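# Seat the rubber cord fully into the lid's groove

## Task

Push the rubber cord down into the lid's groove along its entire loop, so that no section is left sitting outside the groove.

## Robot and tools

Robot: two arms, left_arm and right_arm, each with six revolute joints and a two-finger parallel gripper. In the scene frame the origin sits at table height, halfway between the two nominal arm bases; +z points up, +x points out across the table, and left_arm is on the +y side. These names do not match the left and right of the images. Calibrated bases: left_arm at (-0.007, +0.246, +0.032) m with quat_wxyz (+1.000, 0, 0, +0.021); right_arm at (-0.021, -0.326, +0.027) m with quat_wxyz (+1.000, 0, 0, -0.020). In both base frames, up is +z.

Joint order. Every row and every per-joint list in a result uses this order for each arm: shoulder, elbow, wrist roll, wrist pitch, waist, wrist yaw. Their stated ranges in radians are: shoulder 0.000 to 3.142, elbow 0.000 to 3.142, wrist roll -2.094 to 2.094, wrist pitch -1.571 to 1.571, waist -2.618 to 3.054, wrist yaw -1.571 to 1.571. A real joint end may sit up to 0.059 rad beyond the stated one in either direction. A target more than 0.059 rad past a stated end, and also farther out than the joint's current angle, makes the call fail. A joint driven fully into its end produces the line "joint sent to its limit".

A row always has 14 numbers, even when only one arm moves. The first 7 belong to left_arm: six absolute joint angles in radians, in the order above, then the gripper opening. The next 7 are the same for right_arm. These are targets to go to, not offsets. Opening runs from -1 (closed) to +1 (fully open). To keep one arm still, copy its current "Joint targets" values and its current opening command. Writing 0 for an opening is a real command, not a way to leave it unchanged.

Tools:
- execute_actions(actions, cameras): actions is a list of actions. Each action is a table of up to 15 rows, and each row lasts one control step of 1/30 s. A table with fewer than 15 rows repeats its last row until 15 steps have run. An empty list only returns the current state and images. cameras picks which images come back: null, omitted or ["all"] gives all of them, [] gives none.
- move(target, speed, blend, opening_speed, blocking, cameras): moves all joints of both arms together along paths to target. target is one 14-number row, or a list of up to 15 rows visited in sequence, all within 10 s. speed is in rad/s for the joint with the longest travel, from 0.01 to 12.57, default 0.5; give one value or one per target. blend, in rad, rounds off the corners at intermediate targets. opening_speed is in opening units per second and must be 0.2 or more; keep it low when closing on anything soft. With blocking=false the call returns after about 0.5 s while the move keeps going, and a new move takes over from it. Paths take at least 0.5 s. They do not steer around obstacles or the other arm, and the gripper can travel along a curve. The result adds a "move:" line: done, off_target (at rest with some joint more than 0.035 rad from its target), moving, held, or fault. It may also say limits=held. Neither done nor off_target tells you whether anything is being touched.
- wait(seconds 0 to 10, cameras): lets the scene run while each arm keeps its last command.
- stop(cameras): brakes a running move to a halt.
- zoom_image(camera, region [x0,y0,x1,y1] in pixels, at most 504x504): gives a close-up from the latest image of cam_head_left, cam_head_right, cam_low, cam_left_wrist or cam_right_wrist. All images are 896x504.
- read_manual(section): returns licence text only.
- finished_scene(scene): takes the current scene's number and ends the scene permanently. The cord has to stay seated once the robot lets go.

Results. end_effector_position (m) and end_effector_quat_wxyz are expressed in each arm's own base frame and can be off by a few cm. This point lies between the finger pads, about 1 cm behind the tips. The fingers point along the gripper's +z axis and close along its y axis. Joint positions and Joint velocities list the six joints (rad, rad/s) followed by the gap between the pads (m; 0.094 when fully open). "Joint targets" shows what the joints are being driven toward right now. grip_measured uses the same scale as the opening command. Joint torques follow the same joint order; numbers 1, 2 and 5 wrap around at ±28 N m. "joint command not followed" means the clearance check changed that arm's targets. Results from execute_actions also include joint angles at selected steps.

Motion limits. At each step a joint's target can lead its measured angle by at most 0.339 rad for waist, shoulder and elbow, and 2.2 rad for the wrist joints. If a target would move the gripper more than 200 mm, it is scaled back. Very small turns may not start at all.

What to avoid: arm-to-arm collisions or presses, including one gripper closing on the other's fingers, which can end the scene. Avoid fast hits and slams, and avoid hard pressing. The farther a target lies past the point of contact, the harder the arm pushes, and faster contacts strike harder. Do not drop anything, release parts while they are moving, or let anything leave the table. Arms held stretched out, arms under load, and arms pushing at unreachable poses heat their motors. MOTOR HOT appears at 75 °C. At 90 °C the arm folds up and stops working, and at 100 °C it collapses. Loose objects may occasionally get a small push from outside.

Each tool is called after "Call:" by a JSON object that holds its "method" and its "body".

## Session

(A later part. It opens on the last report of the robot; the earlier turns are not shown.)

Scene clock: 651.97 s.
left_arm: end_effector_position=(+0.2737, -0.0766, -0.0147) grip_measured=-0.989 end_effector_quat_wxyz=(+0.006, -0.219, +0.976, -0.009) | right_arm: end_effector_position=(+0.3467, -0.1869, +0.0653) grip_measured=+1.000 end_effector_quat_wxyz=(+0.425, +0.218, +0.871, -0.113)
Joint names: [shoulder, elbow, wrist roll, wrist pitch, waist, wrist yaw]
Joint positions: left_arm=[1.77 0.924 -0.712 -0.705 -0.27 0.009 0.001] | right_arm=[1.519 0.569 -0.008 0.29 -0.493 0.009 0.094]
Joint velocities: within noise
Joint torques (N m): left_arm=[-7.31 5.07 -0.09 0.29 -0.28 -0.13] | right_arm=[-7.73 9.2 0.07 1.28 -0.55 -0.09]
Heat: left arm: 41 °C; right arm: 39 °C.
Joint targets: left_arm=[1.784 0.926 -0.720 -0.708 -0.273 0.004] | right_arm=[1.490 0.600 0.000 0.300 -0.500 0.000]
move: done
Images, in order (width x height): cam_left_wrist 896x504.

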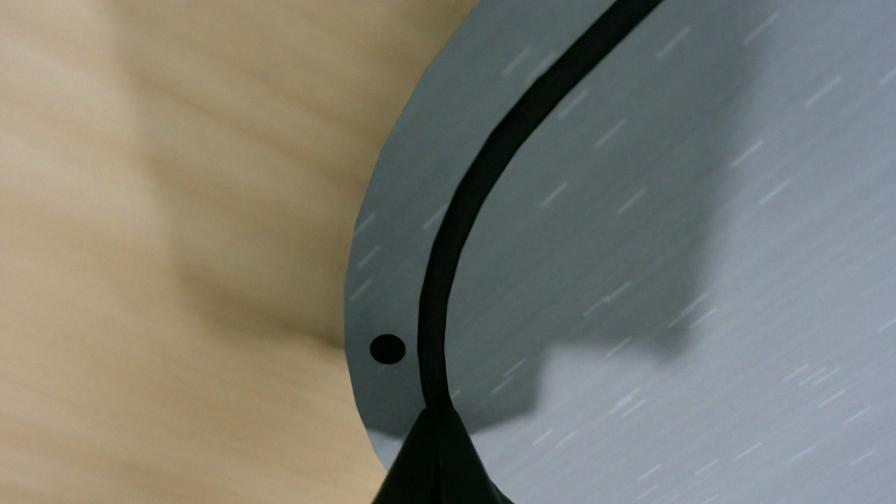

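Call:
{"method": "move", "body": {"target": [[1.824,0.886,-0.72,-0.678,-0.273,0.004,-1,1.49,0.6,0,0.3,-0.5,0,1],[1.57,0.911,-0.85,-0.69,-0.27,0.004,-1,1.49,0.6,0,0.3,-0.5,0,1],[1.57,0.911,-0.85,-0.69,-0.292,0.004,-1,1.49,0.6,0,0.3,-0.5,0,1],[1.773,0.913,-0.85,-0.704,-0.292,0.004,-1,1.49,0.6,0,0.3,-0.5,0,1]], "speed": [0.15,0.4,0.2,0.25], "cameras": ["cam_left_wrist"]}}

Call:
{"method": "zoom_image", "body": {"camera": "cam_left_wrist", "region": [300, 100, 700, 504]}}

Scene clock: 654.50 s.
left_arm: end_effector_position=(+0.2691, -0.0810, -0.0148) grip_measured=-0.989 end_effector_quat_wxyz=(+0.006, -0.273, +0.962, -0.010) | right_arm: end_effector_position=(+0.3467, -0.1869, +0.0653) grip_measured=+1.000 end_effector_quat_wxyz=(+0.425, +0.218, +0.871, -0.113)
Joint names: [shoulder, elbow, wrist roll, wrist pitch, waist, wrist yaw]
Joint positions: left_arm=[1.758 0.908 -0.842 -0.699 -0.289 0.01 0.001] | right_arm=[1.519 0.569 -0.008 0.29 -0.493 0.009 0.094]
Joint velocities: within noise
Joint torques (N m): left_arm=[-7.34 5.18 -0.12 0.31 -0.38 -0.07] | right_arm=[-7.5 9.06 0.05 1.34 -0.64 -0.08]
Heat: left arm: 41 °C; right arm: 39 °C.
Joint targets: left_arm=[1.773 0.913 -0.850 -0.704 -0.292 0.004] | right_arm=[1.490 0.600 0.000 0.300 -0.500 0.000]
move: done
Images, in order (width x height): cam_left_wrist 896x504.

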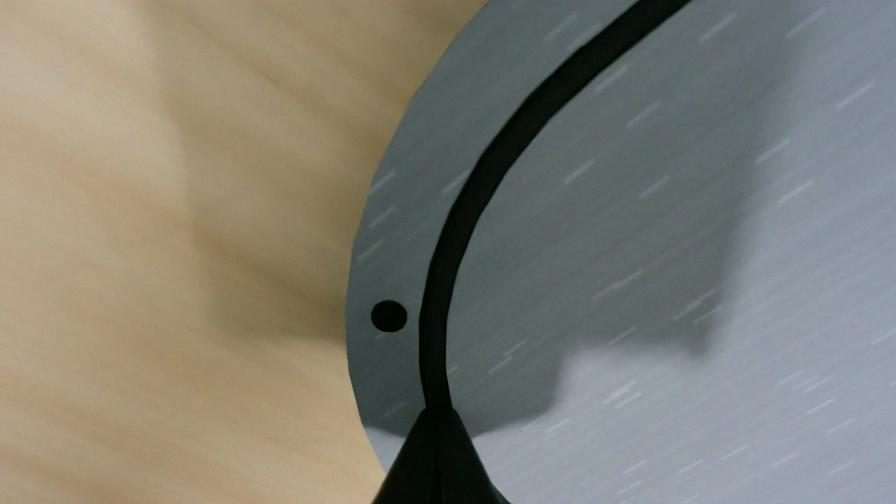

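Scaled by 1.248 from the camera's 896x504 image, which has a finer 1280x720 frame.

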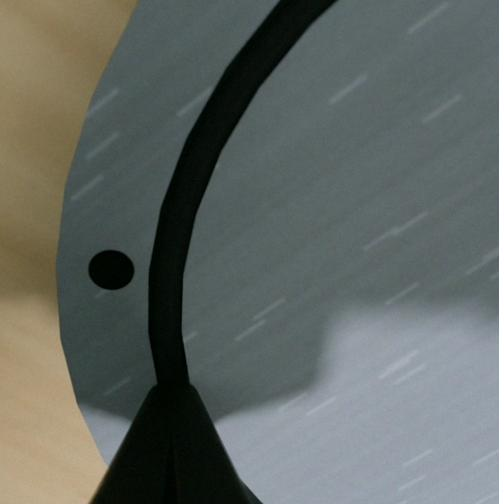

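Call:
{"method": "move", "body": {"target": [[1.813,0.873,-0.85,-0.674,-0.292,0.004,-1,1.49,0.6,0,0.3,-0.5,0,1],[1.56,0.9,-0.93,-0.687,-0.29,0.004,-1,1.49,0.6,0,0.3,-0.5,0,1],[1.56,0.9,-0.93,-0.687,-0.312,0.004,-1,1.49,0.6,0,0.3,-0.5,0,1],[1.766,0.903,-0.93,-0.701,-0.312,0.004,-1,1.49,0.6,0,0.3,-0.5,0,1],[1.806,0.863,-0.93,-0.671,-0.312,0.004,-1,1.49,0.6,0,0.3,-0.5,0,1],[1.555,0.894,-1.02,-0.685,-0.31,0.004,-1,1.49,0.6,0,0.3,-0.5,0,1],[1.555,0.894,-1.02,-0.685,-0.3295,0.004,-1,1.49,0.6,0,0.3,-0.5,0,1],[1.761,0.896,-1.02,-0.699,-0.3295,0.004,-1,1.49,0.6,0,0.3,-0.5,0,1]], "speed": [0.15,0.4,0.2,0.25,0.15,0.4,0.2,0.25], "cameras": ["cam_left_wrist"]}}

Call:
{"method": "zoom_image", "body": {"camera": "cam_left_wrist", "region": [300, 100, 700, 504]}}

Scene clock: 659.13 s.
left_arm: end_effector_position=(+0.2620, -0.0896, -0.0150) grip_measured=-0.989 end_effector_quat_wxyz=(+0.006, -0.336, +0.942, -0.012) | right_arm: end_effector_position=(+0.3467, -0.1869, +0.0653) grip_measured=+1.000 end_effector_quat_wxyz=(+0.425, +0.218, +0.871, -0.113)
Joint names: [shoulder, elbow, wrist roll, wrist pitch, waist, wrist yaw]
Joint positions: left_arm=[1.743 0.888 -1.012 -0.693 -0.326 0.011 0.001] | right_arm=[1.519 0.569 -0.008 0.29 -0.493 0.009 0.094]
Joint velocities: within noise
Joint torques (N m): left_arm=[-6.67 5.08 -0.07 0.23 -0.35 -0.04] | right_arm=[-7.31 9.07 0.05 1.29 -0.72 -0.08]
Heat: left arm: 41 °C; right arm: 39 °C.
Joint targets: left_arm=[1.761 0.896 -1.020 -0.699 -0.329 0.004] | right_arm=[1.490 0.600 0.000 0.300 -0.500 0.000]
move: done
Images, in order (width x height): cam_left_wrist 896x504.

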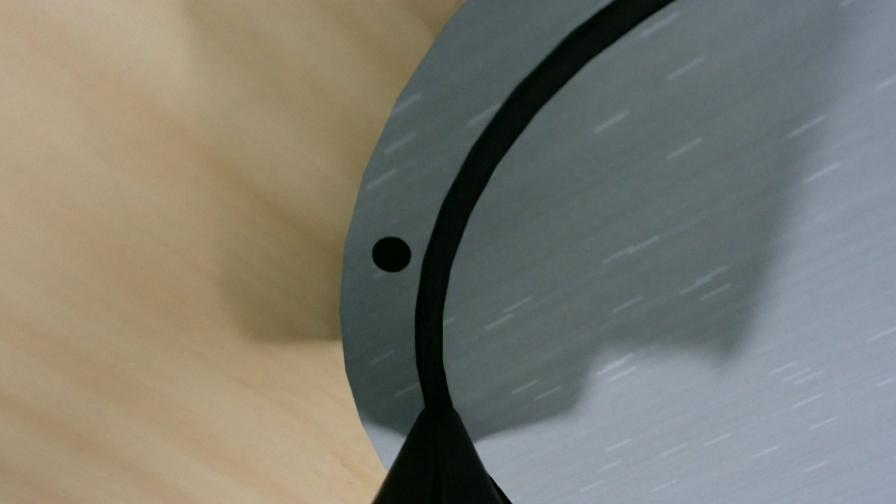

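Scaled by 1.248 from the camera's 896x504 image, which has a finer 1280x720 frame.

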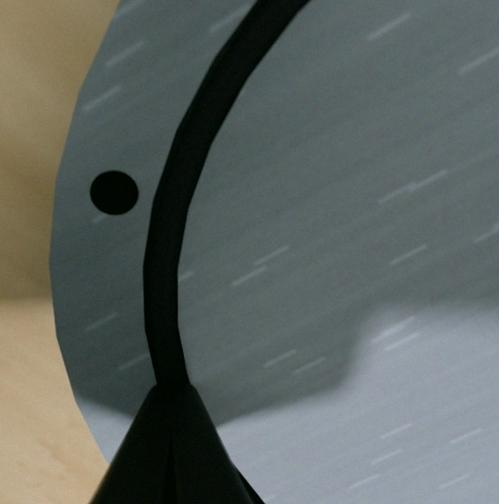

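Call:
{"method": "move", "body": {"target": [[1.801,0.856,-1.02,-0.669,-0.3295,0.004,-1,1.49,0.6,0,0.3,-0.5,0,1],[1.55,0.889,-1.11,-0.683,-0.33,0.004,-1,1.49,0.6,0,0.3,-0.5,0,1],[1.55,0.889,-1.11,-0.683,-0.351,0.004,-1,1.49,0.6,0,0.3,-0.5,0,1],[1.757,0.892,-1.11,-0.697,-0.351,0.004,-1,1.49,0.6,0,0.3,-0.5,0,1],[1.797,0.852,-1.11,-0.667,-0.351,0.004,-1,1.49,0.6,0,0.3,-0.5,0,1],[1.55,0.888,-1.2,-0.683,-0.345,0.004,-1,1.49,0.6,0,0.3,-0.5,0,1],[1.55,0.888,-1.2,-0.683,-0.369,0.004,-1,1.49,0.6,0,0.3,-0.5,0,1],[1.756,0.892,-1.2,-0.697,-0.369,0.004,-1,1.49,0.6,0,0.3,-0.5,0,1]], "speed": [0.15,0.4,0.2,0.25,0.15,0.4,0.2,0.25], "cameras": ["cam_left_wrist"]}}

Call:
{"method": "zoom_image", "body": {"camera": "cam_left_wrist", "region": [300, 100, 700, 504]}}

Scene clock: 663.73 s.
left_arm: end_effector_position=(+0.2579, -0.0999, -0.0148) grip_measured=-0.989 end_effector_quat_wxyz=(+0.006, -0.401, +0.916, -0.014) | right_arm: end_effector_position=(+0.3467, -0.1869, +0.0653) grip_measured=+1.000 end_effector_quat_wxyz=(+0.425, +0.218, +0.871, -0.113)
Joint names: [shoulder, elbow, wrist roll, wrist pitch, waist, wrist yaw]
Joint positions: left_arm=[1.738 0.883 -1.192 -0.689 -0.366 0.012 0.001] | right_arm=[1.519 0.569 -0.008 0.29 -0.493 0.009 0.094]
Joint velocities: within noise
Joint torques (N m): left_arm=[-6.64 5.48 -0.12 0.22 -0.21 -0.09] | right_arm=[-7.54 9.14 0.05 1.34 -0.64 -0.09]
Heat: left arm: 41 °C; right arm: 39 °C.
Joint targets: left_arm=[1.756 0.892 -1.200 -0.697 -0.369 0.004] | right_arm=[1.490 0.600 0.000 0.300 -0.500 0.000]
move: done
Images, in order (width x height): cam_left_wrist 896x504.

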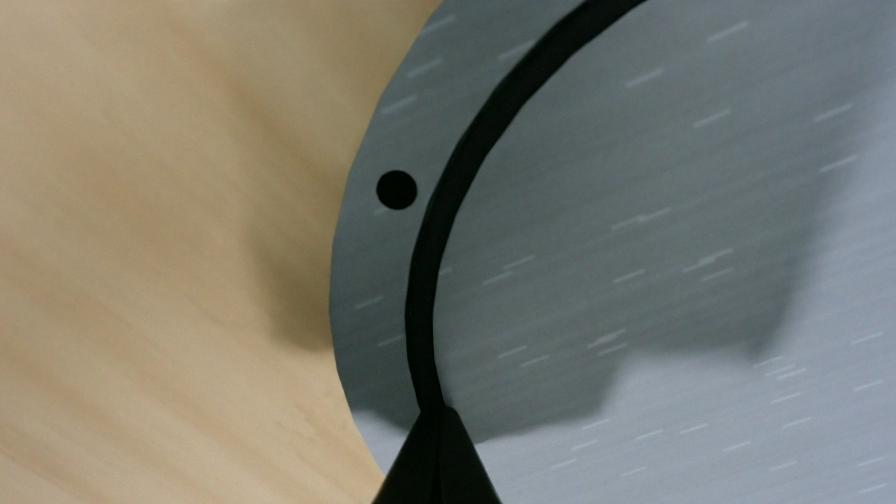

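Scaled by 1.248 from the camera's 896x504 image, which has a finer 1280x720 frame.

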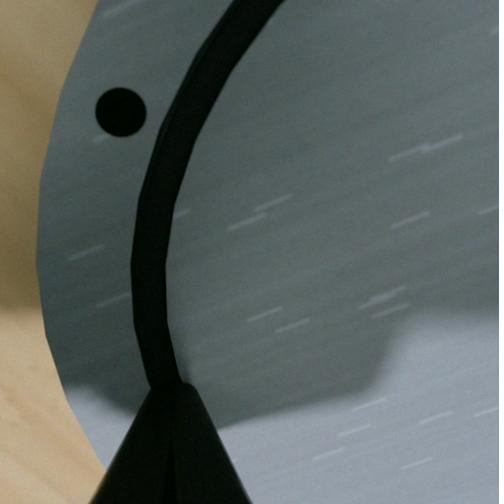

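Call:
{"method": "move", "body": {"target": [[1.796,0.852,-1.2,-0.667,-0.369,0.004,-1,1.49,0.6,0,0.3,-0.5,0,1],[1.55,0.885,-1.3,-0.682,-0.37,0.004,-1,1.49,0.6,0,0.3,-0.5,0,1],[1.55,0.885,-1.3,-0.682,-0.392,0.004,-1,1.49,0.6,0,0.3,-0.5,0,1],[1.754,0.889,-1.3,-0.697,-0.392,0.004,-1,1.49,0.6,0,0.3,-0.5,0,1]], "speed": [0.15,0.4,0.2,0.25], "cameras": ["cam_left_wrist"]}}

Call:
{"method": "zoom_image", "body": {"camera": "cam_left_wrist", "region": [300, 100, 700, 504]}}

Scene clock: 666.30 s.
left_arm: end_effector_position=(+0.2549, -0.1058, -0.0149) grip_measured=-0.989 end_effector_quat_wxyz=(+0.005, -0.436, +0.900, -0.015) | right_arm: end_effector_position=(+0.3467, -0.1869, +0.0653) grip_measured=+1.000 end_effector_quat_wxyz=(+0.425, +0.218, +0.871, -0.113)
Joint names: [shoulder, elbow, wrist roll, wrist pitch, waist, wrist yaw]
Joint positions: left_arm=[1.735 0.88 -1.292 -0.687 -0.389 0.012 0.001] | right_arm=[1.519 0.569 -0.008 0.29 -0.493 0.009 0.094]
Joint velocities: within noise
Joint torques (N m): left_arm=[-6.56 5.48 -0.12 0.24 -0.17 -0.12] | right_arm=[-7.66 9.06 0.08 1.33 -0.64 -0.11]
Heat: left arm: 40 °C; right arm: 39 °C.
Joint targets: left_arm=[1.754 0.889 -1.300 -0.697 -0.392 0.004] | right_arm=[1.490 0.600 0.000 0.300 -0.500 0.000]
move: done
Images, in order (width x height): cam_left_wrist 896x504.

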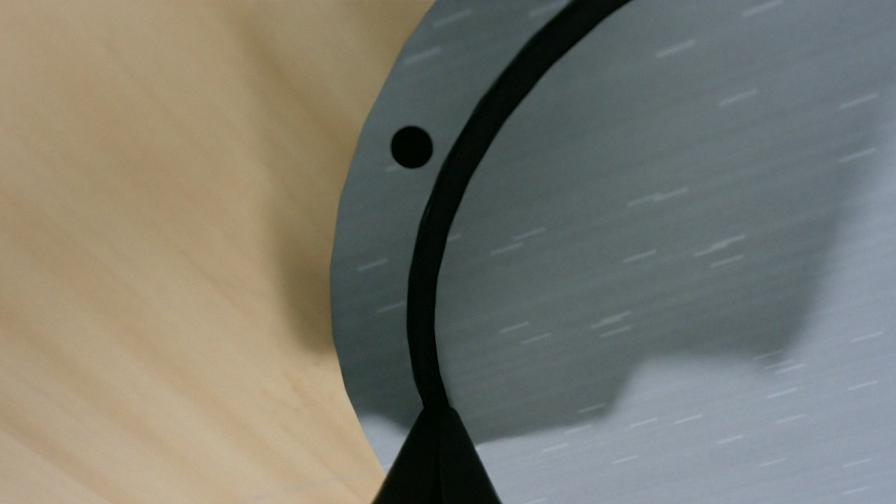

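Scaled by 1.248 from the camera's 896x504 image, which has a finer 1280x720 frame.

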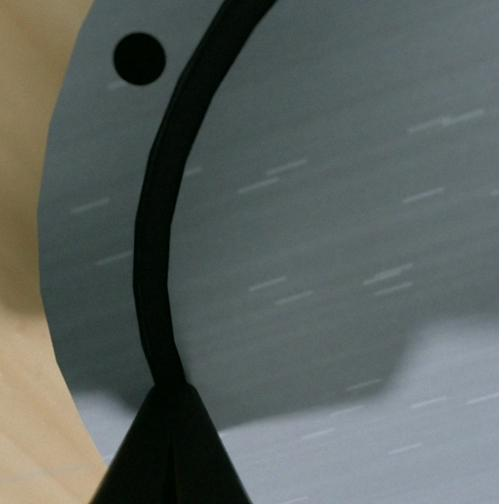

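Call:
{"method": "move", "body": {"target": [[1.794,0.849,-1.3,-0.667,-0.392,0.004,-1,1.49,0.6,0,0.3,-0.5,0,1],[1.55,0.886,-1.38,-0.682,-0.395,0.004,-1,1.49,0.6,0,0.3,-0.5,0,1],[1.55,0.886,-1.38,-0.682,-0.418,0.004,-1,1.49,0.6,0,0.3,-0.5,0,1],[1.755,0.89,-1.38,-0.697,-0.418,0.004,-1,1.49,0.6,0,0.3,-0.5,0,1]], "speed": [0.15,0.4,0.2,0.25], "cameras": ["cam_left_wrist"]}}

Call:
{"method": "zoom_image", "body": {"camera": "cam_left_wrist", "region": [300, 100, 700, 504]}}

Scene clock: 668.70 s.
left_arm: end_effector_position=(+0.2525, -0.1127, -0.0148) grip_measured=-0.989 end_effector_quat_wxyz=(+0.004, -0.460, +0.888, -0.015) | right_arm: end_effector_position=(+0.3467, -0.1869, +0.0653) grip_measured=+1.000 end_effector_quat_wxyz=(+0.425, +0.218, +0.871, -0.113)
Joint names: [shoulder, elbow, wrist roll, wrist pitch, waist, wrist yaw]
Joint positions: left_arm=[1.736 0.881 -1.372 -0.687 -0.415 0.012 0.001] | right_arm=[1.519 0.569 -0.008 0.29 -0.493 0.009 0.094]
Joint velocities: within noise
Joint torques (N m): left_arm=[-6.68 5.64 -0.09 0.29 -0.51 -0.09] | right_arm=[-7.62 9.05 0.11 1.33 -0.66 -0.11]
Heat: left arm: 40 °C; right arm: 39 °C.
Joint targets: left_arm=[1.755 0.890 -1.380 -0.697 -0.418 0.004] | right_arm=[1.490 0.600 0.000 0.300 -0.500 0.000]
move: done
Images, in order (width x height): cam_left_wrist 896x504.

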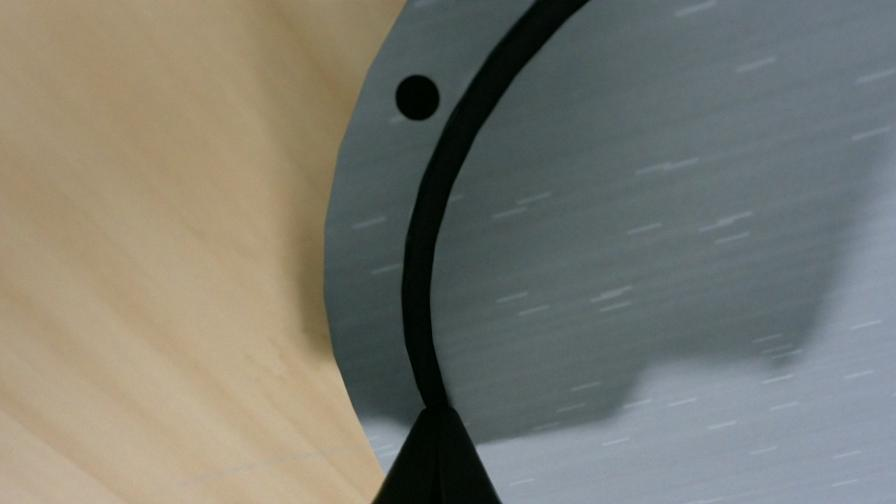

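Scaled by 1.248 from the camera's 896x504 image, which has a finer 1280x720 frame.

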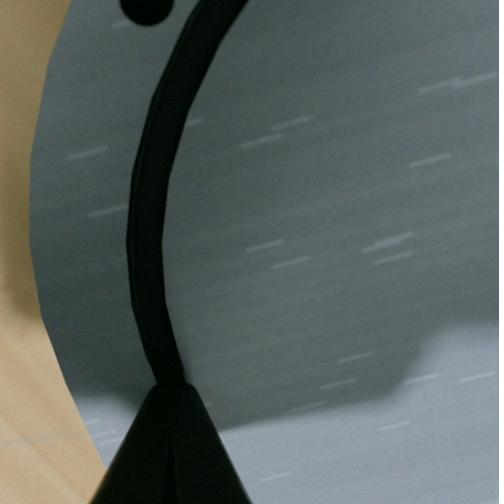

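Call:
{"method": "move", "body": {"target": [[1.795,0.85,-1.38,-0.667,-0.418,0.004,-1,1.49,0.6,0,0.3,-0.5,0,1],[1.55,0.892,-1.5,-0.682,-0.42,0.004,-1,1.49,0.6,0,0.3,-0.5,0,1],[1.55,0.892,-1.5,-0.682,-0.4445,0.004,-1,1.49,0.6,0,0.3,-0.5,0,1],[1.759,0.895,-1.5,-0.698,-0.4445,0.004,-1,1.49,0.6,0,0.3,-0.5,0,1]], "speed": [0.15,0.4,0.2,0.25], "cameras": ["cam_left_wrist"]}}

Call:
{"method": "zoom_image", "body": {"camera": "cam_left_wrist", "region": [300, 100, 700, 504]}}

Scene clock: 671.20 s.
left_arm: end_effector_position=(+0.2498, -0.1197, -0.0146) grip_measured=-0.989 end_effector_quat_wxyz=(+0.003, -0.501, +0.865, -0.016) | right_arm: end_effector_position=(+0.3467, -0.1869, +0.0653) grip_measured=+1.000 end_effector_quat_wxyz=(+0.425, +0.218, +0.871, -0.113)
Joint names: [shoulder, elbow, wrist roll, wrist pitch, waist, wrist yaw]
Joint positions: left_arm=[1.737 0.883 -1.491 -0.688 -0.442 0.013 0.001] | right_arm=[1.519 0.569 -0.008 0.29 -0.493 0.009 0.094]
Joint velocities: within noise
Joint torques (N m): left_arm=[-6.45 5.63 -0.16 0.23 -0.03 -0.11] | right_arm=[-7.6 9.1 0.06 1.37 -0.62 -0.12]
Heat: left arm: 40 °C; right arm: 39 °C.
Joint targets: left_arm=[1.759 0.895 -1.500 -0.698 -0.444 0.004] | right_arm=[1.490 0.600 0.000 0.300 -0.500 0.000]
move: done
Images, in order (width x height): cam_left_wrist 896x504.

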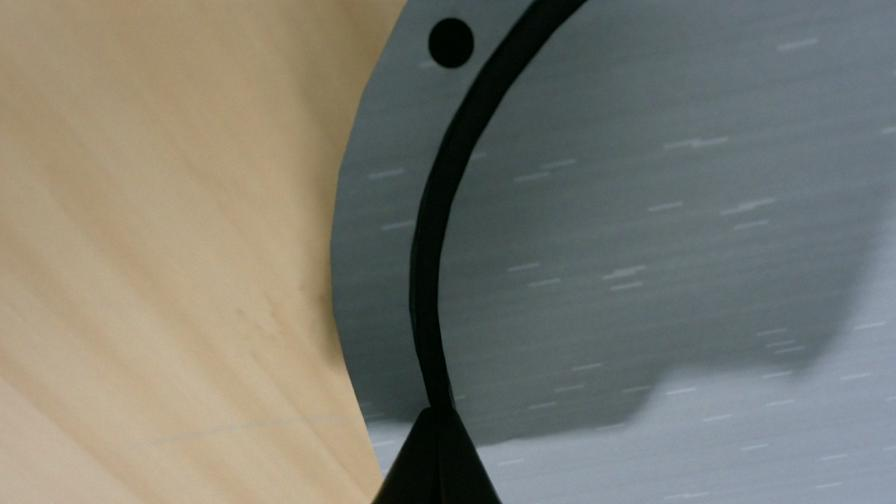

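Scaled by 1.248 from the camera's 896x504 image, which has a finer 1280x720 frame.

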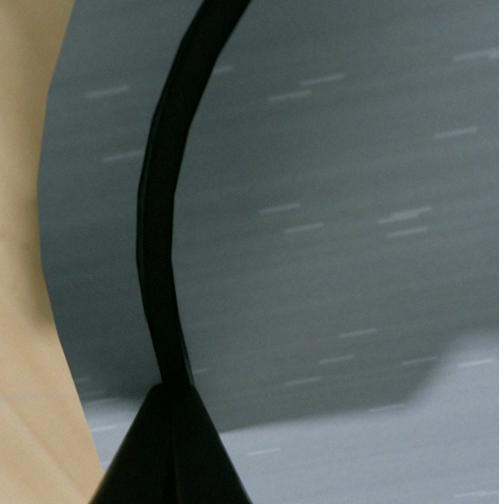

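Call:
{"method": "move", "body": {"target": [[1.799,0.855,-1.5,-0.668,-0.4445,0.004,-1,1.49,0.6,0,0.3,-0.5,0,1],[1.553,0.894,-1.57,-0.683,-0.45,0.004,-1,1.49,0.6,0,0.3,-0.5,0,1],[1.553,0.894,-1.57,-0.683,-0.470,0.004,-1,1.49,0.6,0,0.3,-0.5,0,1],[1.762,0.897,-1.57,-0.699,-0.470,0.004,-1,1.49,0.6,0,0.3,-0.5,0,1]], "speed": [0.15,0.4,0.2,0.25], "cameras": ["cam_left_wrist"]}}

Call:
{"method": "zoom_image", "body": {"camera": "cam_left_wrist", "region": [300, 100, 700, 504]}}

Scene clock: 673.97 s.
left_arm: end_effector_position=(+0.2452, -0.1253, -0.0152) grip_measured=-0.989 end_effector_quat_wxyz=(+0.000, -0.520, +0.854, -0.012) | right_arm: end_effector_position=(+0.3467, -0.1869, +0.0653) grip_measured=+1.000 end_effector_quat_wxyz=(+0.425, +0.218, +0.871, -0.113)
Joint names: [shoulder, elbow, wrist roll, wrist pitch, waist, wrist yaw]
Joint positions: left_arm=[1.74 0.884 -1.562 -0.694 -0.468 0.013 0.001] | right_arm=[1.519 0.569 -0.008 0.29 -0.493 0.009 0.094]
Joint velocities: within noise
Joint torques (N m): left_arm=[-6.24 5.81 -0.09 0.22 -0.34 -0.05] | right_arm=[-7.71 9.03 0.05 1.35 -0.75 -0.08]
Heat: left arm: 40 °C; right arm: 39 °C.
Joint targets: left_arm=[1.762 0.897 -1.570 -0.699 -0.470 0.004] | right_arm=[1.490 0.600 0.000 0.300 -0.500 0.000]
move: done
Images, in order (width x height): cam_left_wrist 896x504.

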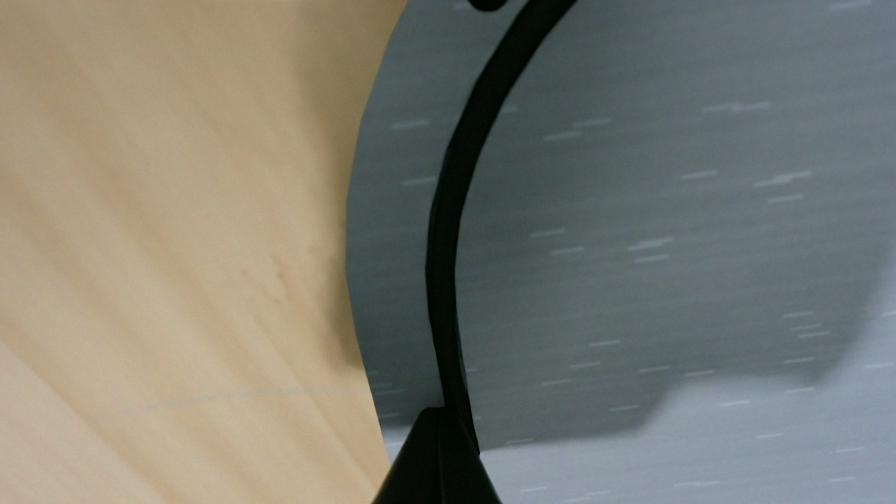

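Scaled by 1.248 from the camera's 896x504 image, which has a finer 1280x720 frame.

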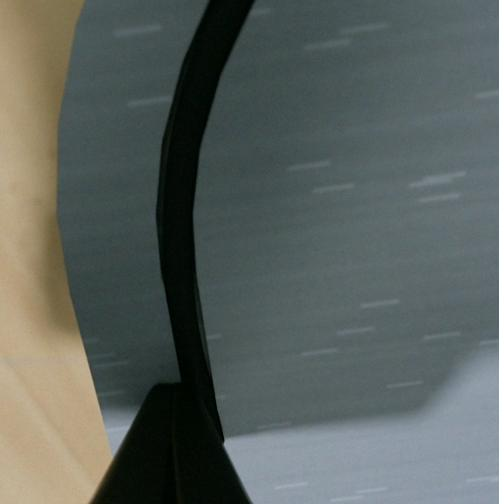

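Call:
{"method": "move", "body": {"target": [[1.553,0.894,-1.57,-0.683,-0.48,0.004,-1,1.49,0.6,0,0.3,-0.5,0,1],[1.553,0.91,-1.57,-0.683,-0.470,0.004,-1,1.49,0.6,0,0.3,-0.5,0,1],[1.770,0.910,-1.57,-0.701,-0.470,0.004,-1,1.49,0.6,0,0.3,-0.5,0,1]], "speed": [0.4,0.2,0.25], "cameras": ["cam_left_wrist"]}}

Call:
{"method": "zoom_image", "body": {"camera": "cam_left_wrist", "region": [300, 100, 700, 504]}}

Scene clock: 676.20 s.
left_arm: end_effector_position=(+0.2446, -0.1271, -0.0153) grip_measured=-0.989 end_effector_quat_wxyz=(-0.001, -0.517, +0.856, -0.010) | right_arm: end_effector_position=(+0.3467, -0.1869, +0.0653) grip_measured=+1.000 end_effector_quat_wxyz=(+0.425, +0.218, +0.871, -0.113)
Joint names: [shoulder, elbow, wrist roll, wrist pitch, waist, wrist yaw]
Joint positions: left_arm=[1.745 0.89 -1.562 -0.699 -0.474 0.013 0.001] | right_arm=[1.519 0.569 -0.008 0.29 -0.493 0.009 0.094]
Joint velocities: within noise
Joint torques (N m): left_arm=[-5.86 6.42 -0.11 0.3 0.35 -0.11] | right_arm=[-7.56 9.07 0.07 1.29 -0.59 -0.07]
Heat: left arm: 40 °C; right arm: 39 °C.
Joint targets: left_arm=[1.770 0.910 -1.570 -0.701 -0.470 0.004] | right_arm=[1.490 0.600 0.000 0.300 -0.500 0.000]
move: done
Images, in order (width x height): cam_left_wrist 896x504.

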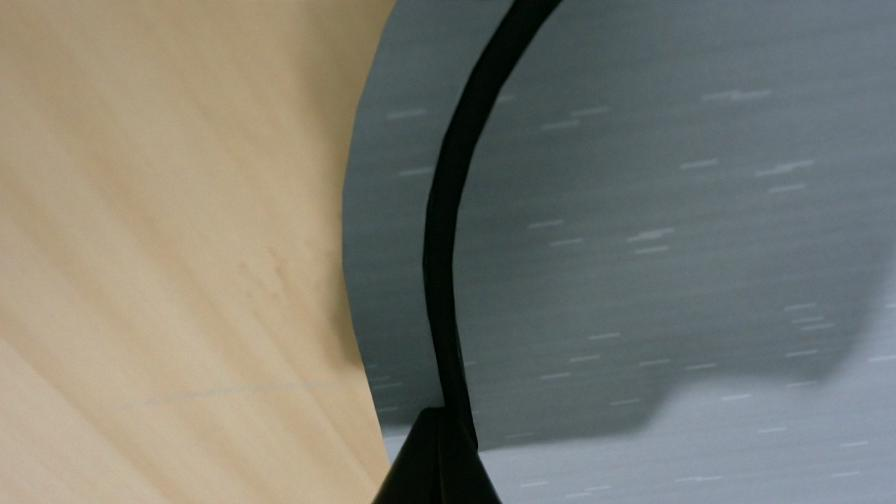

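Scaled by 1.248 from the camera's 896x504 image, which has a finer 1280x720 frame.

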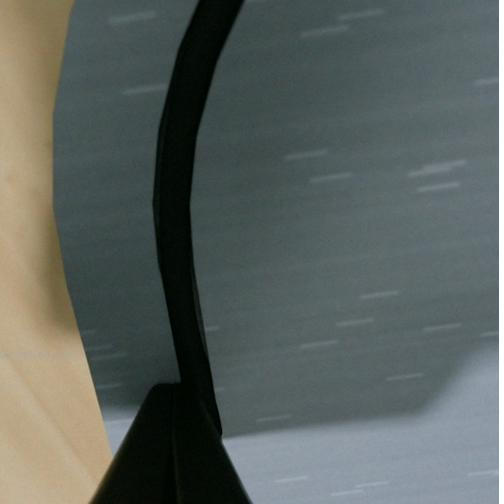

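Call:
{"method": "move", "body": {"target": [[1.553,0.90,-1.57,-0.69,-0.48,0.004,-1,1.49,0.6,0,0.3,-0.5,0,1],[1.553,0.928,-1.57,-0.69,-0.466,0.004,-1,1.49,0.6,0,0.3,-0.5,0,1],[1.774,0.928,-1.57,-0.708,-0.466,0.004,-1,1.49,0.6,0,0.3,-0.5,0,1]], "speed": [0.4,0.2,0.25], "cameras": ["cam_left_wrist"]}}

Call:
{"method": "zoom_image", "body": {"camera": "cam_left_wrist", "region": [300, 100, 700, 504]}}

Scene clock: 678.50 s.
left_arm: end_effector_position=(+0.2501, -0.1289, -0.0144) grip_measured=-0.989 end_effector_quat_wxyz=(+0.001, -0.519, +0.855, -0.014) | right_arm: end_effector_position=(+0.3467, -0.1869, +0.0653) grip_measured=+1.000 end_effector_quat_wxyz=(+0.425, +0.218, +0.871, -0.113)
Joint names: [shoulder, elbow, wrist roll, wrist pitch, waist, wrist yaw]
Joint positions: left_arm=[1.755 0.906 -1.562 -0.697 -0.471 0.013 0.001] | right_arm=[1.519 0.569 -0.008 0.29 -0.493 0.009 0.094]
Joint velocities: within noise
Joint torques (N m): left_arm=[-6.8 6.61 -0.11 0.15 0.42 -0.11] | right_arm=[-7.6 8.92 0.06 1.31 -0.72 -0.1]
Heat: left arm: 40 °C; right arm: 39 °C.
Joint targets: left_arm=[1.774 0.928 -1.570 -0.708 -0.466 0.004] | right_arm=[1.490 0.600 0.000 0.300 -0.500 0.000]
move: done
Images, in order (width x height): cam_left_wrist 896x504.

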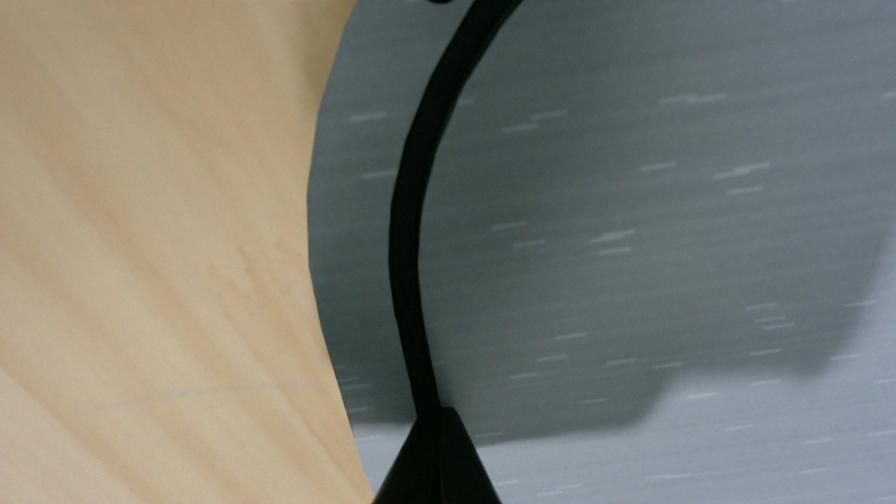

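Scaled by 1.248 from the camera's 896x504 image, which has a finer 1280x720 frame.

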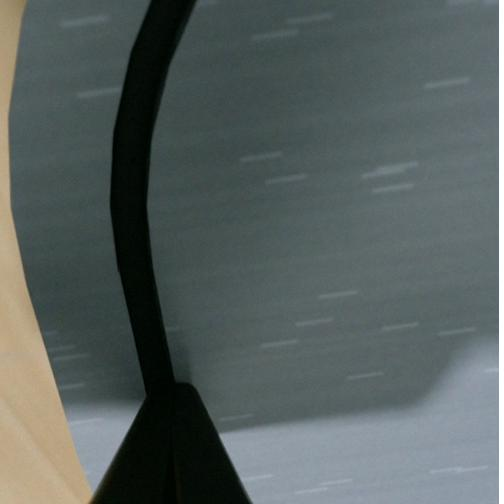

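Call:
{"method": "move", "body": {"target": [[1.553,0.90,-1.53,-0.69,-0.475,0.004,-1,1.49,0.6,0,0.3,-0.5,0,1],[1.553,0.92,-1.53,-0.69,-0.461,0.004,-1,1.49,0.6,0,0.3,-0.5,0,1],[1.767,0.920,-1.53,-0.705,-0.461,0.004,-1,1.49,0.6,0,0.3,-0.5,0,1]], "speed": [0.4,0.2,0.25], "cameras": ["cam_left_wrist"]}}

Call:
{"method": "zoom_image", "body": {"camera": "cam_left_wrist", "region": [300, 100, 700, 504]}}

Scene clock: 682.17 s.
left_arm: end_effector_position=(+0.2510, -0.1276, -0.0144) grip_measured=-0.989 end_effector_quat_wxyz=(+0.001, -0.509, +0.861, -0.014) | right_arm: end_effector_position=(+0.3467, -0.1869, +0.0653) grip_measured=+1.000 end_effector_quat_wxyz=(+0.425, +0.218, +0.871, -0.113)
Joint names: [shoulder, elbow, wrist roll, wrist pitch, waist, wrist yaw]
Joint positions: left_arm=[1.755 0.906 -1.534 -0.696 -0.466 0.013 0.001] | right_arm=[1.519 0.569 -0.008 0.29 -0.493 0.009 0.094]
Joint velocities: within noise
Joint torques (N m): left_arm=[-7.32 6.04 0 0.28 0.23 -0.13] | right_arm=[-7.64 9.18 0.05 1.32 -0.49 -0.15]
Heat: left arm: 40 °C; right arm: 39 °C.
Joint targets: left_arm=[1.767 0.920 -1.530 -0.705 -0.461 0.004] | right_arm=[1.490 0.600 0.000 0.300 -0.500 0.000]
move: done
Images, in order (width x height): cam_left_wrist 896x504.

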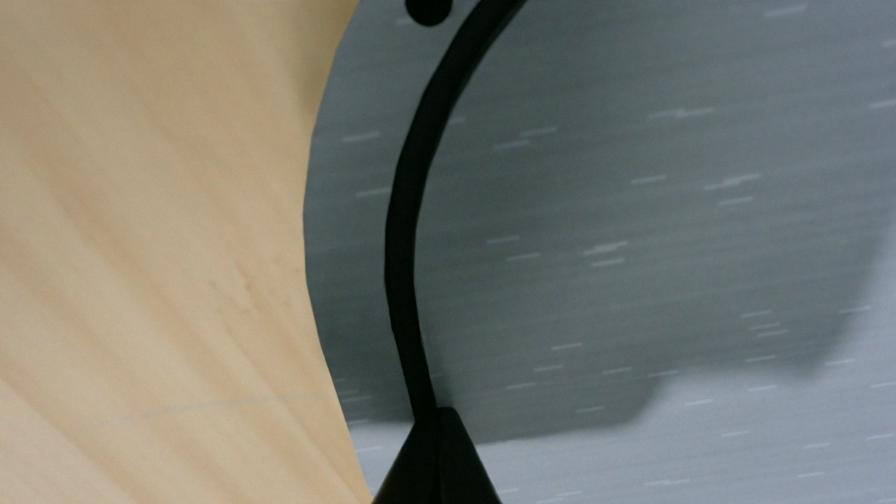

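Scaled by 1.248 from the camera's 896x504 image, which has a finer 1280x720 frame.

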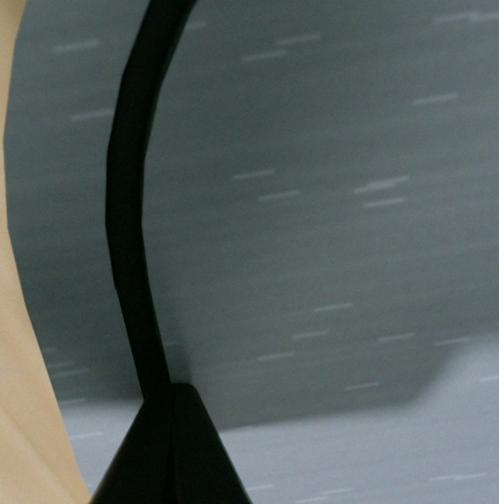

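Call:
{"method": "move", "body": {"target": [[1.553,0.885,-1.53,-0.69,-0.475,0.004,-1,1.49,0.6,0,0.3,-0.5,0,1],[1.553,0.909,-1.53,-0.69,-0.461,0.004,-1,1.49,0.6,0,0.3,-0.5,0,1],[1.761,0.909,-1.53,-0.705,-0.461,0.004,-1,1.49,0.6,0,0.3,-0.5,0,1]], "speed": [0.4,0.2,0.25], "cameras": ["cam_left_wrist"]}}

Call:
{"method": "zoom_image", "body": {"camera": "cam_left_wrist", "region": [300, 100, 700, 504]}}

Scene clock: 685.97 s.
left_arm: end_effector_position=(+0.2502, -0.1274, -0.0141) grip_measured=-0.989 end_effector_quat_wxyz=(+0.002, -0.509, +0.861, -0.015) | right_arm: end_effector_position=(+0.3467, -0.1869, +0.0653) grip_measured=+1.000 end_effector_quat_wxyz=(+0.425, +0.218, +0.871, -0.113)
Joint names: [shoulder, elbow, wrist roll, wrist pitch, waist, wrist yaw]
Joint positions: left_arm=[1.751 0.902 -1.533 -0.695 -0.466 0.013 0.001] | right_arm=[1.519 0.569 -0.008 0.29 -0.493 0.009 0.094]
Joint velocities: within noise
Joint torques (N m): left_arm=[-7.57 5.31 0.01 0.25 0.36 -0.13] | right_arm=[-7.62 9.09 0.06 1.31 -0.5 -0.08]
Heat: left arm: 40 °C; right arm: 39 °C.
Joint targets: left_arm=[1.761 0.909 -1.530 -0.705 -0.461 0.004] | right_arm=[1.490 0.600 0.000 0.300 -0.500 0.000]
move: done
Images, in order (width x height): cam_left_wrist 896x504.

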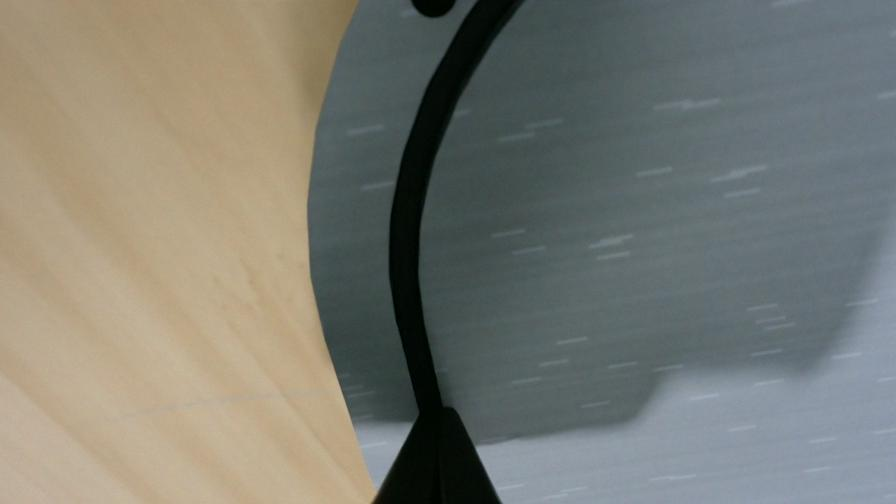

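Scaled by 1.248 from the camera's 896x504 image, which has a finer 1280x720 frame.

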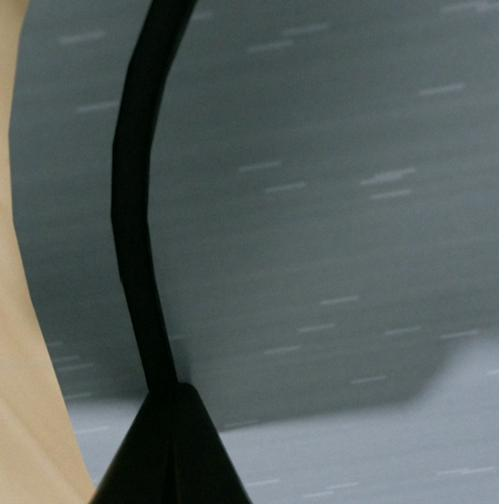

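Call:
{"method": "move", "body": {"target": [[1.553,0.875,-1.53,-0.69,-0.475,0.004,-1,1.49,0.6,0,0.3,-0.5,0,1],[1.553,0.900,-1.53,-0.69,-0.461,0.004,-1,1.49,0.6,0,0.3,-0.5,0,1],[1.757,0.900,-1.53,-0.703,-0.461,0.004,-1,1.49,0.6,0,0.3,-0.5,0,1]], "speed": [0.4,0.2,0.25], "cameras": ["cam_left_wrist"]}}

Call:
{"method": "zoom_image", "body": {"camera": "cam_left_wrist", "region": [300, 100, 700, 504]}}

Scene clock: 688.03 s.
left_arm: end_effector_position=(+0.2471, -0.1258, -0.0147) grip_measured=-0.989 end_effector_quat_wxyz=(+0.001, -0.509, +0.861, -0.013) | right_arm: end_effector_position=(+0.3467, -0.1869, +0.0653) grip_measured=+1.000 end_effector_quat_wxyz=(+0.425, +0.218, +0.871, -0.113)
Joint names: [shoulder, elbow, wrist roll, wrist pitch, waist, wrist yaw]
Joint positions: left_arm=[1.743 0.891 -1.533 -0.695 -0.466 0.013 0.001] | right_arm=[1.519 0.569 -0.008 0.29 -0.493 0.009 0.094]
Joint velocities: within noise
Joint torques (N m): left_arm=[-7.3 5.65 0.03 0.28 0.38 -0.11] | right_arm=[-7.79 9.13 0.08 1.33 -0.62 -0.09]
Heat: left arm: 40 °C; right arm: 39 °C.
Joint targets: left_arm=[1.757 0.900 -1.530 -0.703 -0.461 0.004] | right_arm=[1.490 0.600 0.000 0.300 -0.500 0.000]
move: done
Images, in order (width x height): cam_left_wrist 896x504.

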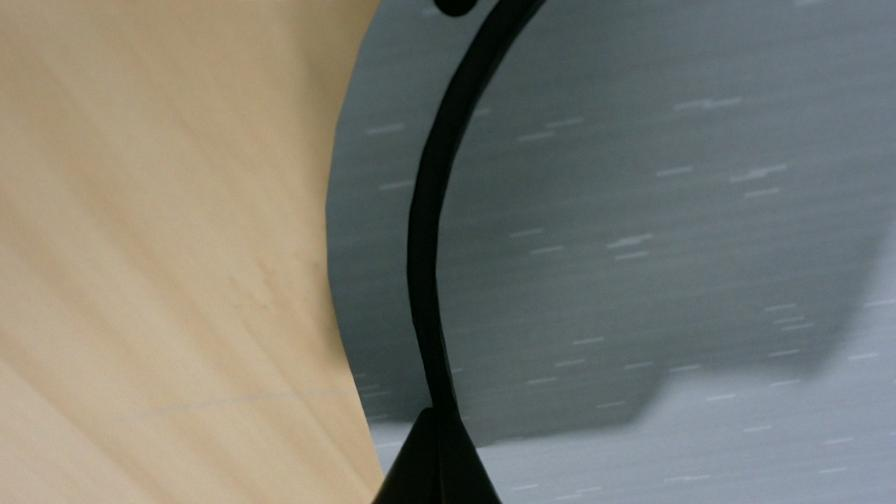

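Scaled by 1.248 from the camera's 896x504 image, which has a finer 1280x720 frame.

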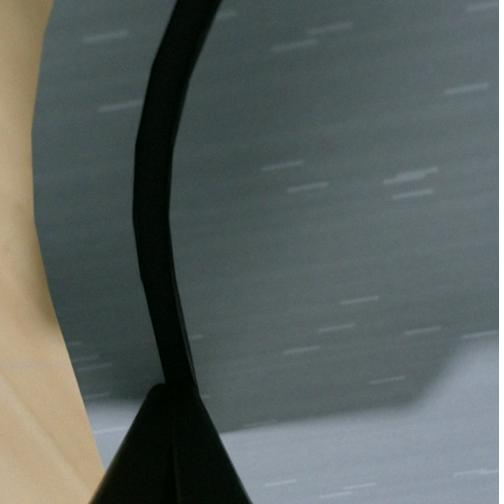

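Call:
{"method": "move", "body": {"target": [[1.797,0.860,-1.53,-0.673,-0.461,0.004,-1,1.49,0.6,0,0.3,-0.5,0,1],[1.55,0.9,-1.6,-0.69,-0.461,0.004,-1,1.49,0.6,0,0.3,-0.5,0,1],[1.65,1.6,0,-1.32,-0.45,0.004,-0.7,1.49,0.6,0,0.3,-0.5,0,1]], "speed": [0.15,0.4,0.8], "cameras": ["cam_left_wrist"]}}

Call:
{"method": "zoom_image", "body": {"camera": "cam_left_wrist", "region": [250, 200, 650, 504]}}

Scene clock: 692.57 s.
left_arm: end_effector_position=(+0.2977, -0.1469, +0.1810) grip_measured=-0.703 end_effector_quat_wxyz=(+0.090, +0.222, +0.971, -0.027) | right_arm: end_effector_position=(+0.3467, -0.1869, +0.0653) grip_measured=+1.000 end_effector_quat_wxyz=(+0.425, +0.218, +0.871, -0.113)
Joint names: [shoulder, elbow, wrist roll, wrist pitch, waist, wrist yaw]
Joint positions: left_arm=[1.636 1.567 -0.007 -1.314 -0.455 0.012 0.014] | right_arm=[1.519 0.569 -0.008 0.29 -0.493 0.009 0.094]
Joint velocities: within noise
Joint torques (N m): left_arm=[-6.95 8.69 0.07 0.44 0.5 -0.11] | right_arm=[-7.53 9.1 0.07 1.35 -0.68 -0.09]
Heat: left arm: 39 °C; right arm: 39 °C.
Joint targets: left_arm=[1.650 1.600 0.000 -1.320 -0.450 0.004] | right_arm=[1.490 0.600 0.000 0.300 -0.500 0.000]
move: done
Images, in order (width x height): cam_left_wrist 896x504.

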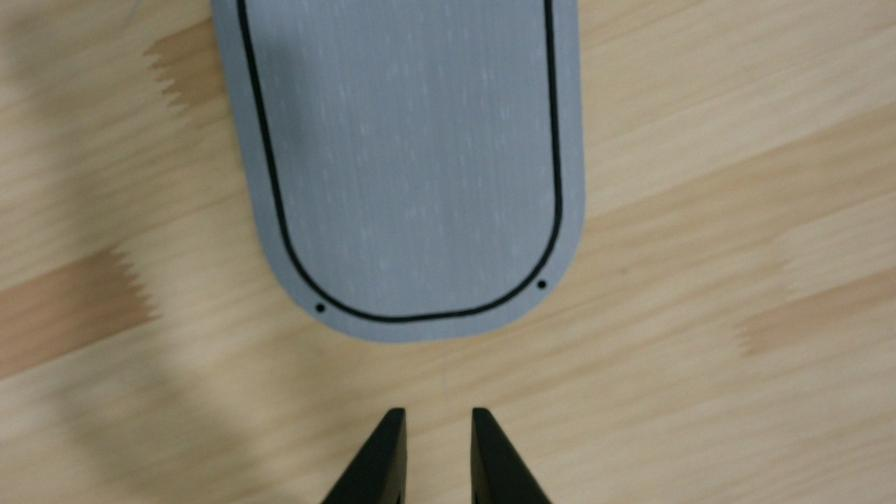

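Scaled by 1.260 from the camera's 896x504 image, which has a finer 1280x720 frame.

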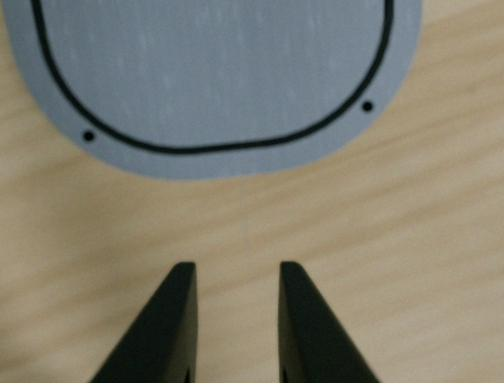

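Call:
{"method": "zoom_image", "body": {"camera": "cam_left_wrist", "region": [400, 240, 580, 350]}}

Call:
{"method": "zoom_image", "body": {"camera": "cam_left_wrist", "region": [280, 240, 460, 350]}}

Call:
{"method": "zoom_image", "body": {"camera": "cam_left_wrist", "region": [480, 120, 660, 260]}}

Scaled by 2.800 from the camera's 896x504 image, which has a finer 1280x720 frame.

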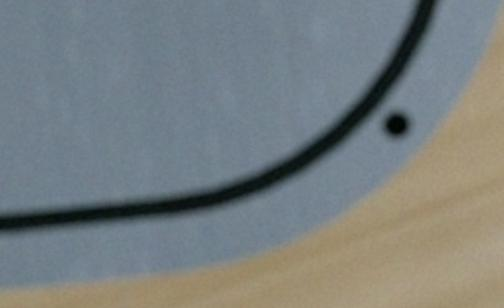

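Scaled by 2.800 from the camera's 896x504 image, which has a finer 1280x720 frame.

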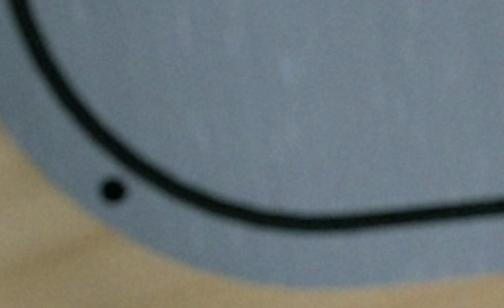

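Scaled by 2.800 from the camera's 896x504 image, which has a finer 1280x720 frame.

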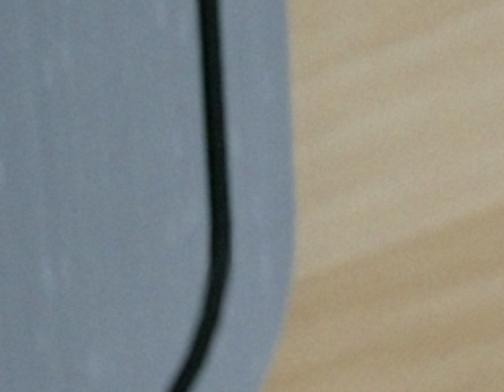

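Call:
{"method": "move", "body": {"target": [[1.6,1.0,-1.62,-0.75,-0.5,0.004,-1,1.49,0.6,0,0.3,-0.5,0,1],[1.553,0.88,-1.62,-0.69,-0.498,0.004,-1,1.49,0.6,0,0.3,-0.5,0,1],[1.553,0.904,-1.62,-0.69,-0.484,0.004,-1,1.49,0.6,0,0.3,-0.5,0,1],[1.759,0.904,-1.62,-0.703,-0.484,0.004,-1,1.49,0.6,0,0.3,-0.5,0,1]], "speed": [0.9,0.4,0.2,0.25], "cameras": ["cam_left_wrist"]}}

Call:
{"method": "zoom_image", "body": {"camera": "cam_left_wrist", "region": [300, 100, 700, 504]}}

Scene clock: 696.70 s.
left_arm: end_effector_position=(+0.2437, -0.1309, -0.0150) grip_measured=-0.989 end_effector_quat_wxyz=(-0.001, -0.532, +0.847, -0.010) | right_arm: end_effector_position=(+0.3467, -0.1869, +0.0653) grip_measured=+1.000 end_effector_quat_wxyz=(+0.425, +0.218, +0.871, -0.113)
Joint names: [shoulder, elbow, wrist roll, wrist pitch, waist, wrist yaw]
Joint positions: left_arm=[1.747 0.894 -1.611 -0.701 -0.489 0.012 0.001] | right_arm=[1.519 0.569 -0.008 0.29 -0.493 0.009 0.094]
Joint velocities: within noise
Joint torques (N m): left_arm=[-7.45 5.42 -0.11 0.26 0.49 -0.07] | right_arm=[-7.46 8.84 0.08 1.31 -0.53 -0.1]
Heat: left arm: 40 °C; right arm: 39 °C.
Joint targets: left_arm=[1.759 0.904 -1.620 -0.703 -0.484 0.004] | right_arm=[1.490 0.600 0.000 0.300 -0.500 0.000]
move: done
Images, in order (width x height): cam_left_wrist 896x504.

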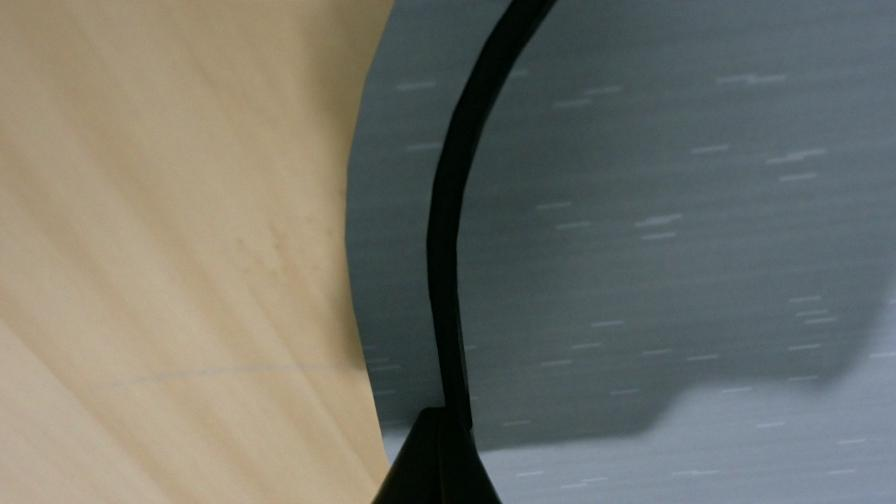

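Scaled by 1.248 from the camera's 896x504 image, which has a finer 1280x720 frame.

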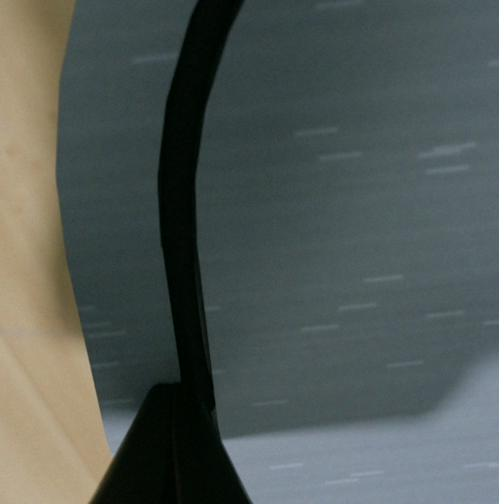

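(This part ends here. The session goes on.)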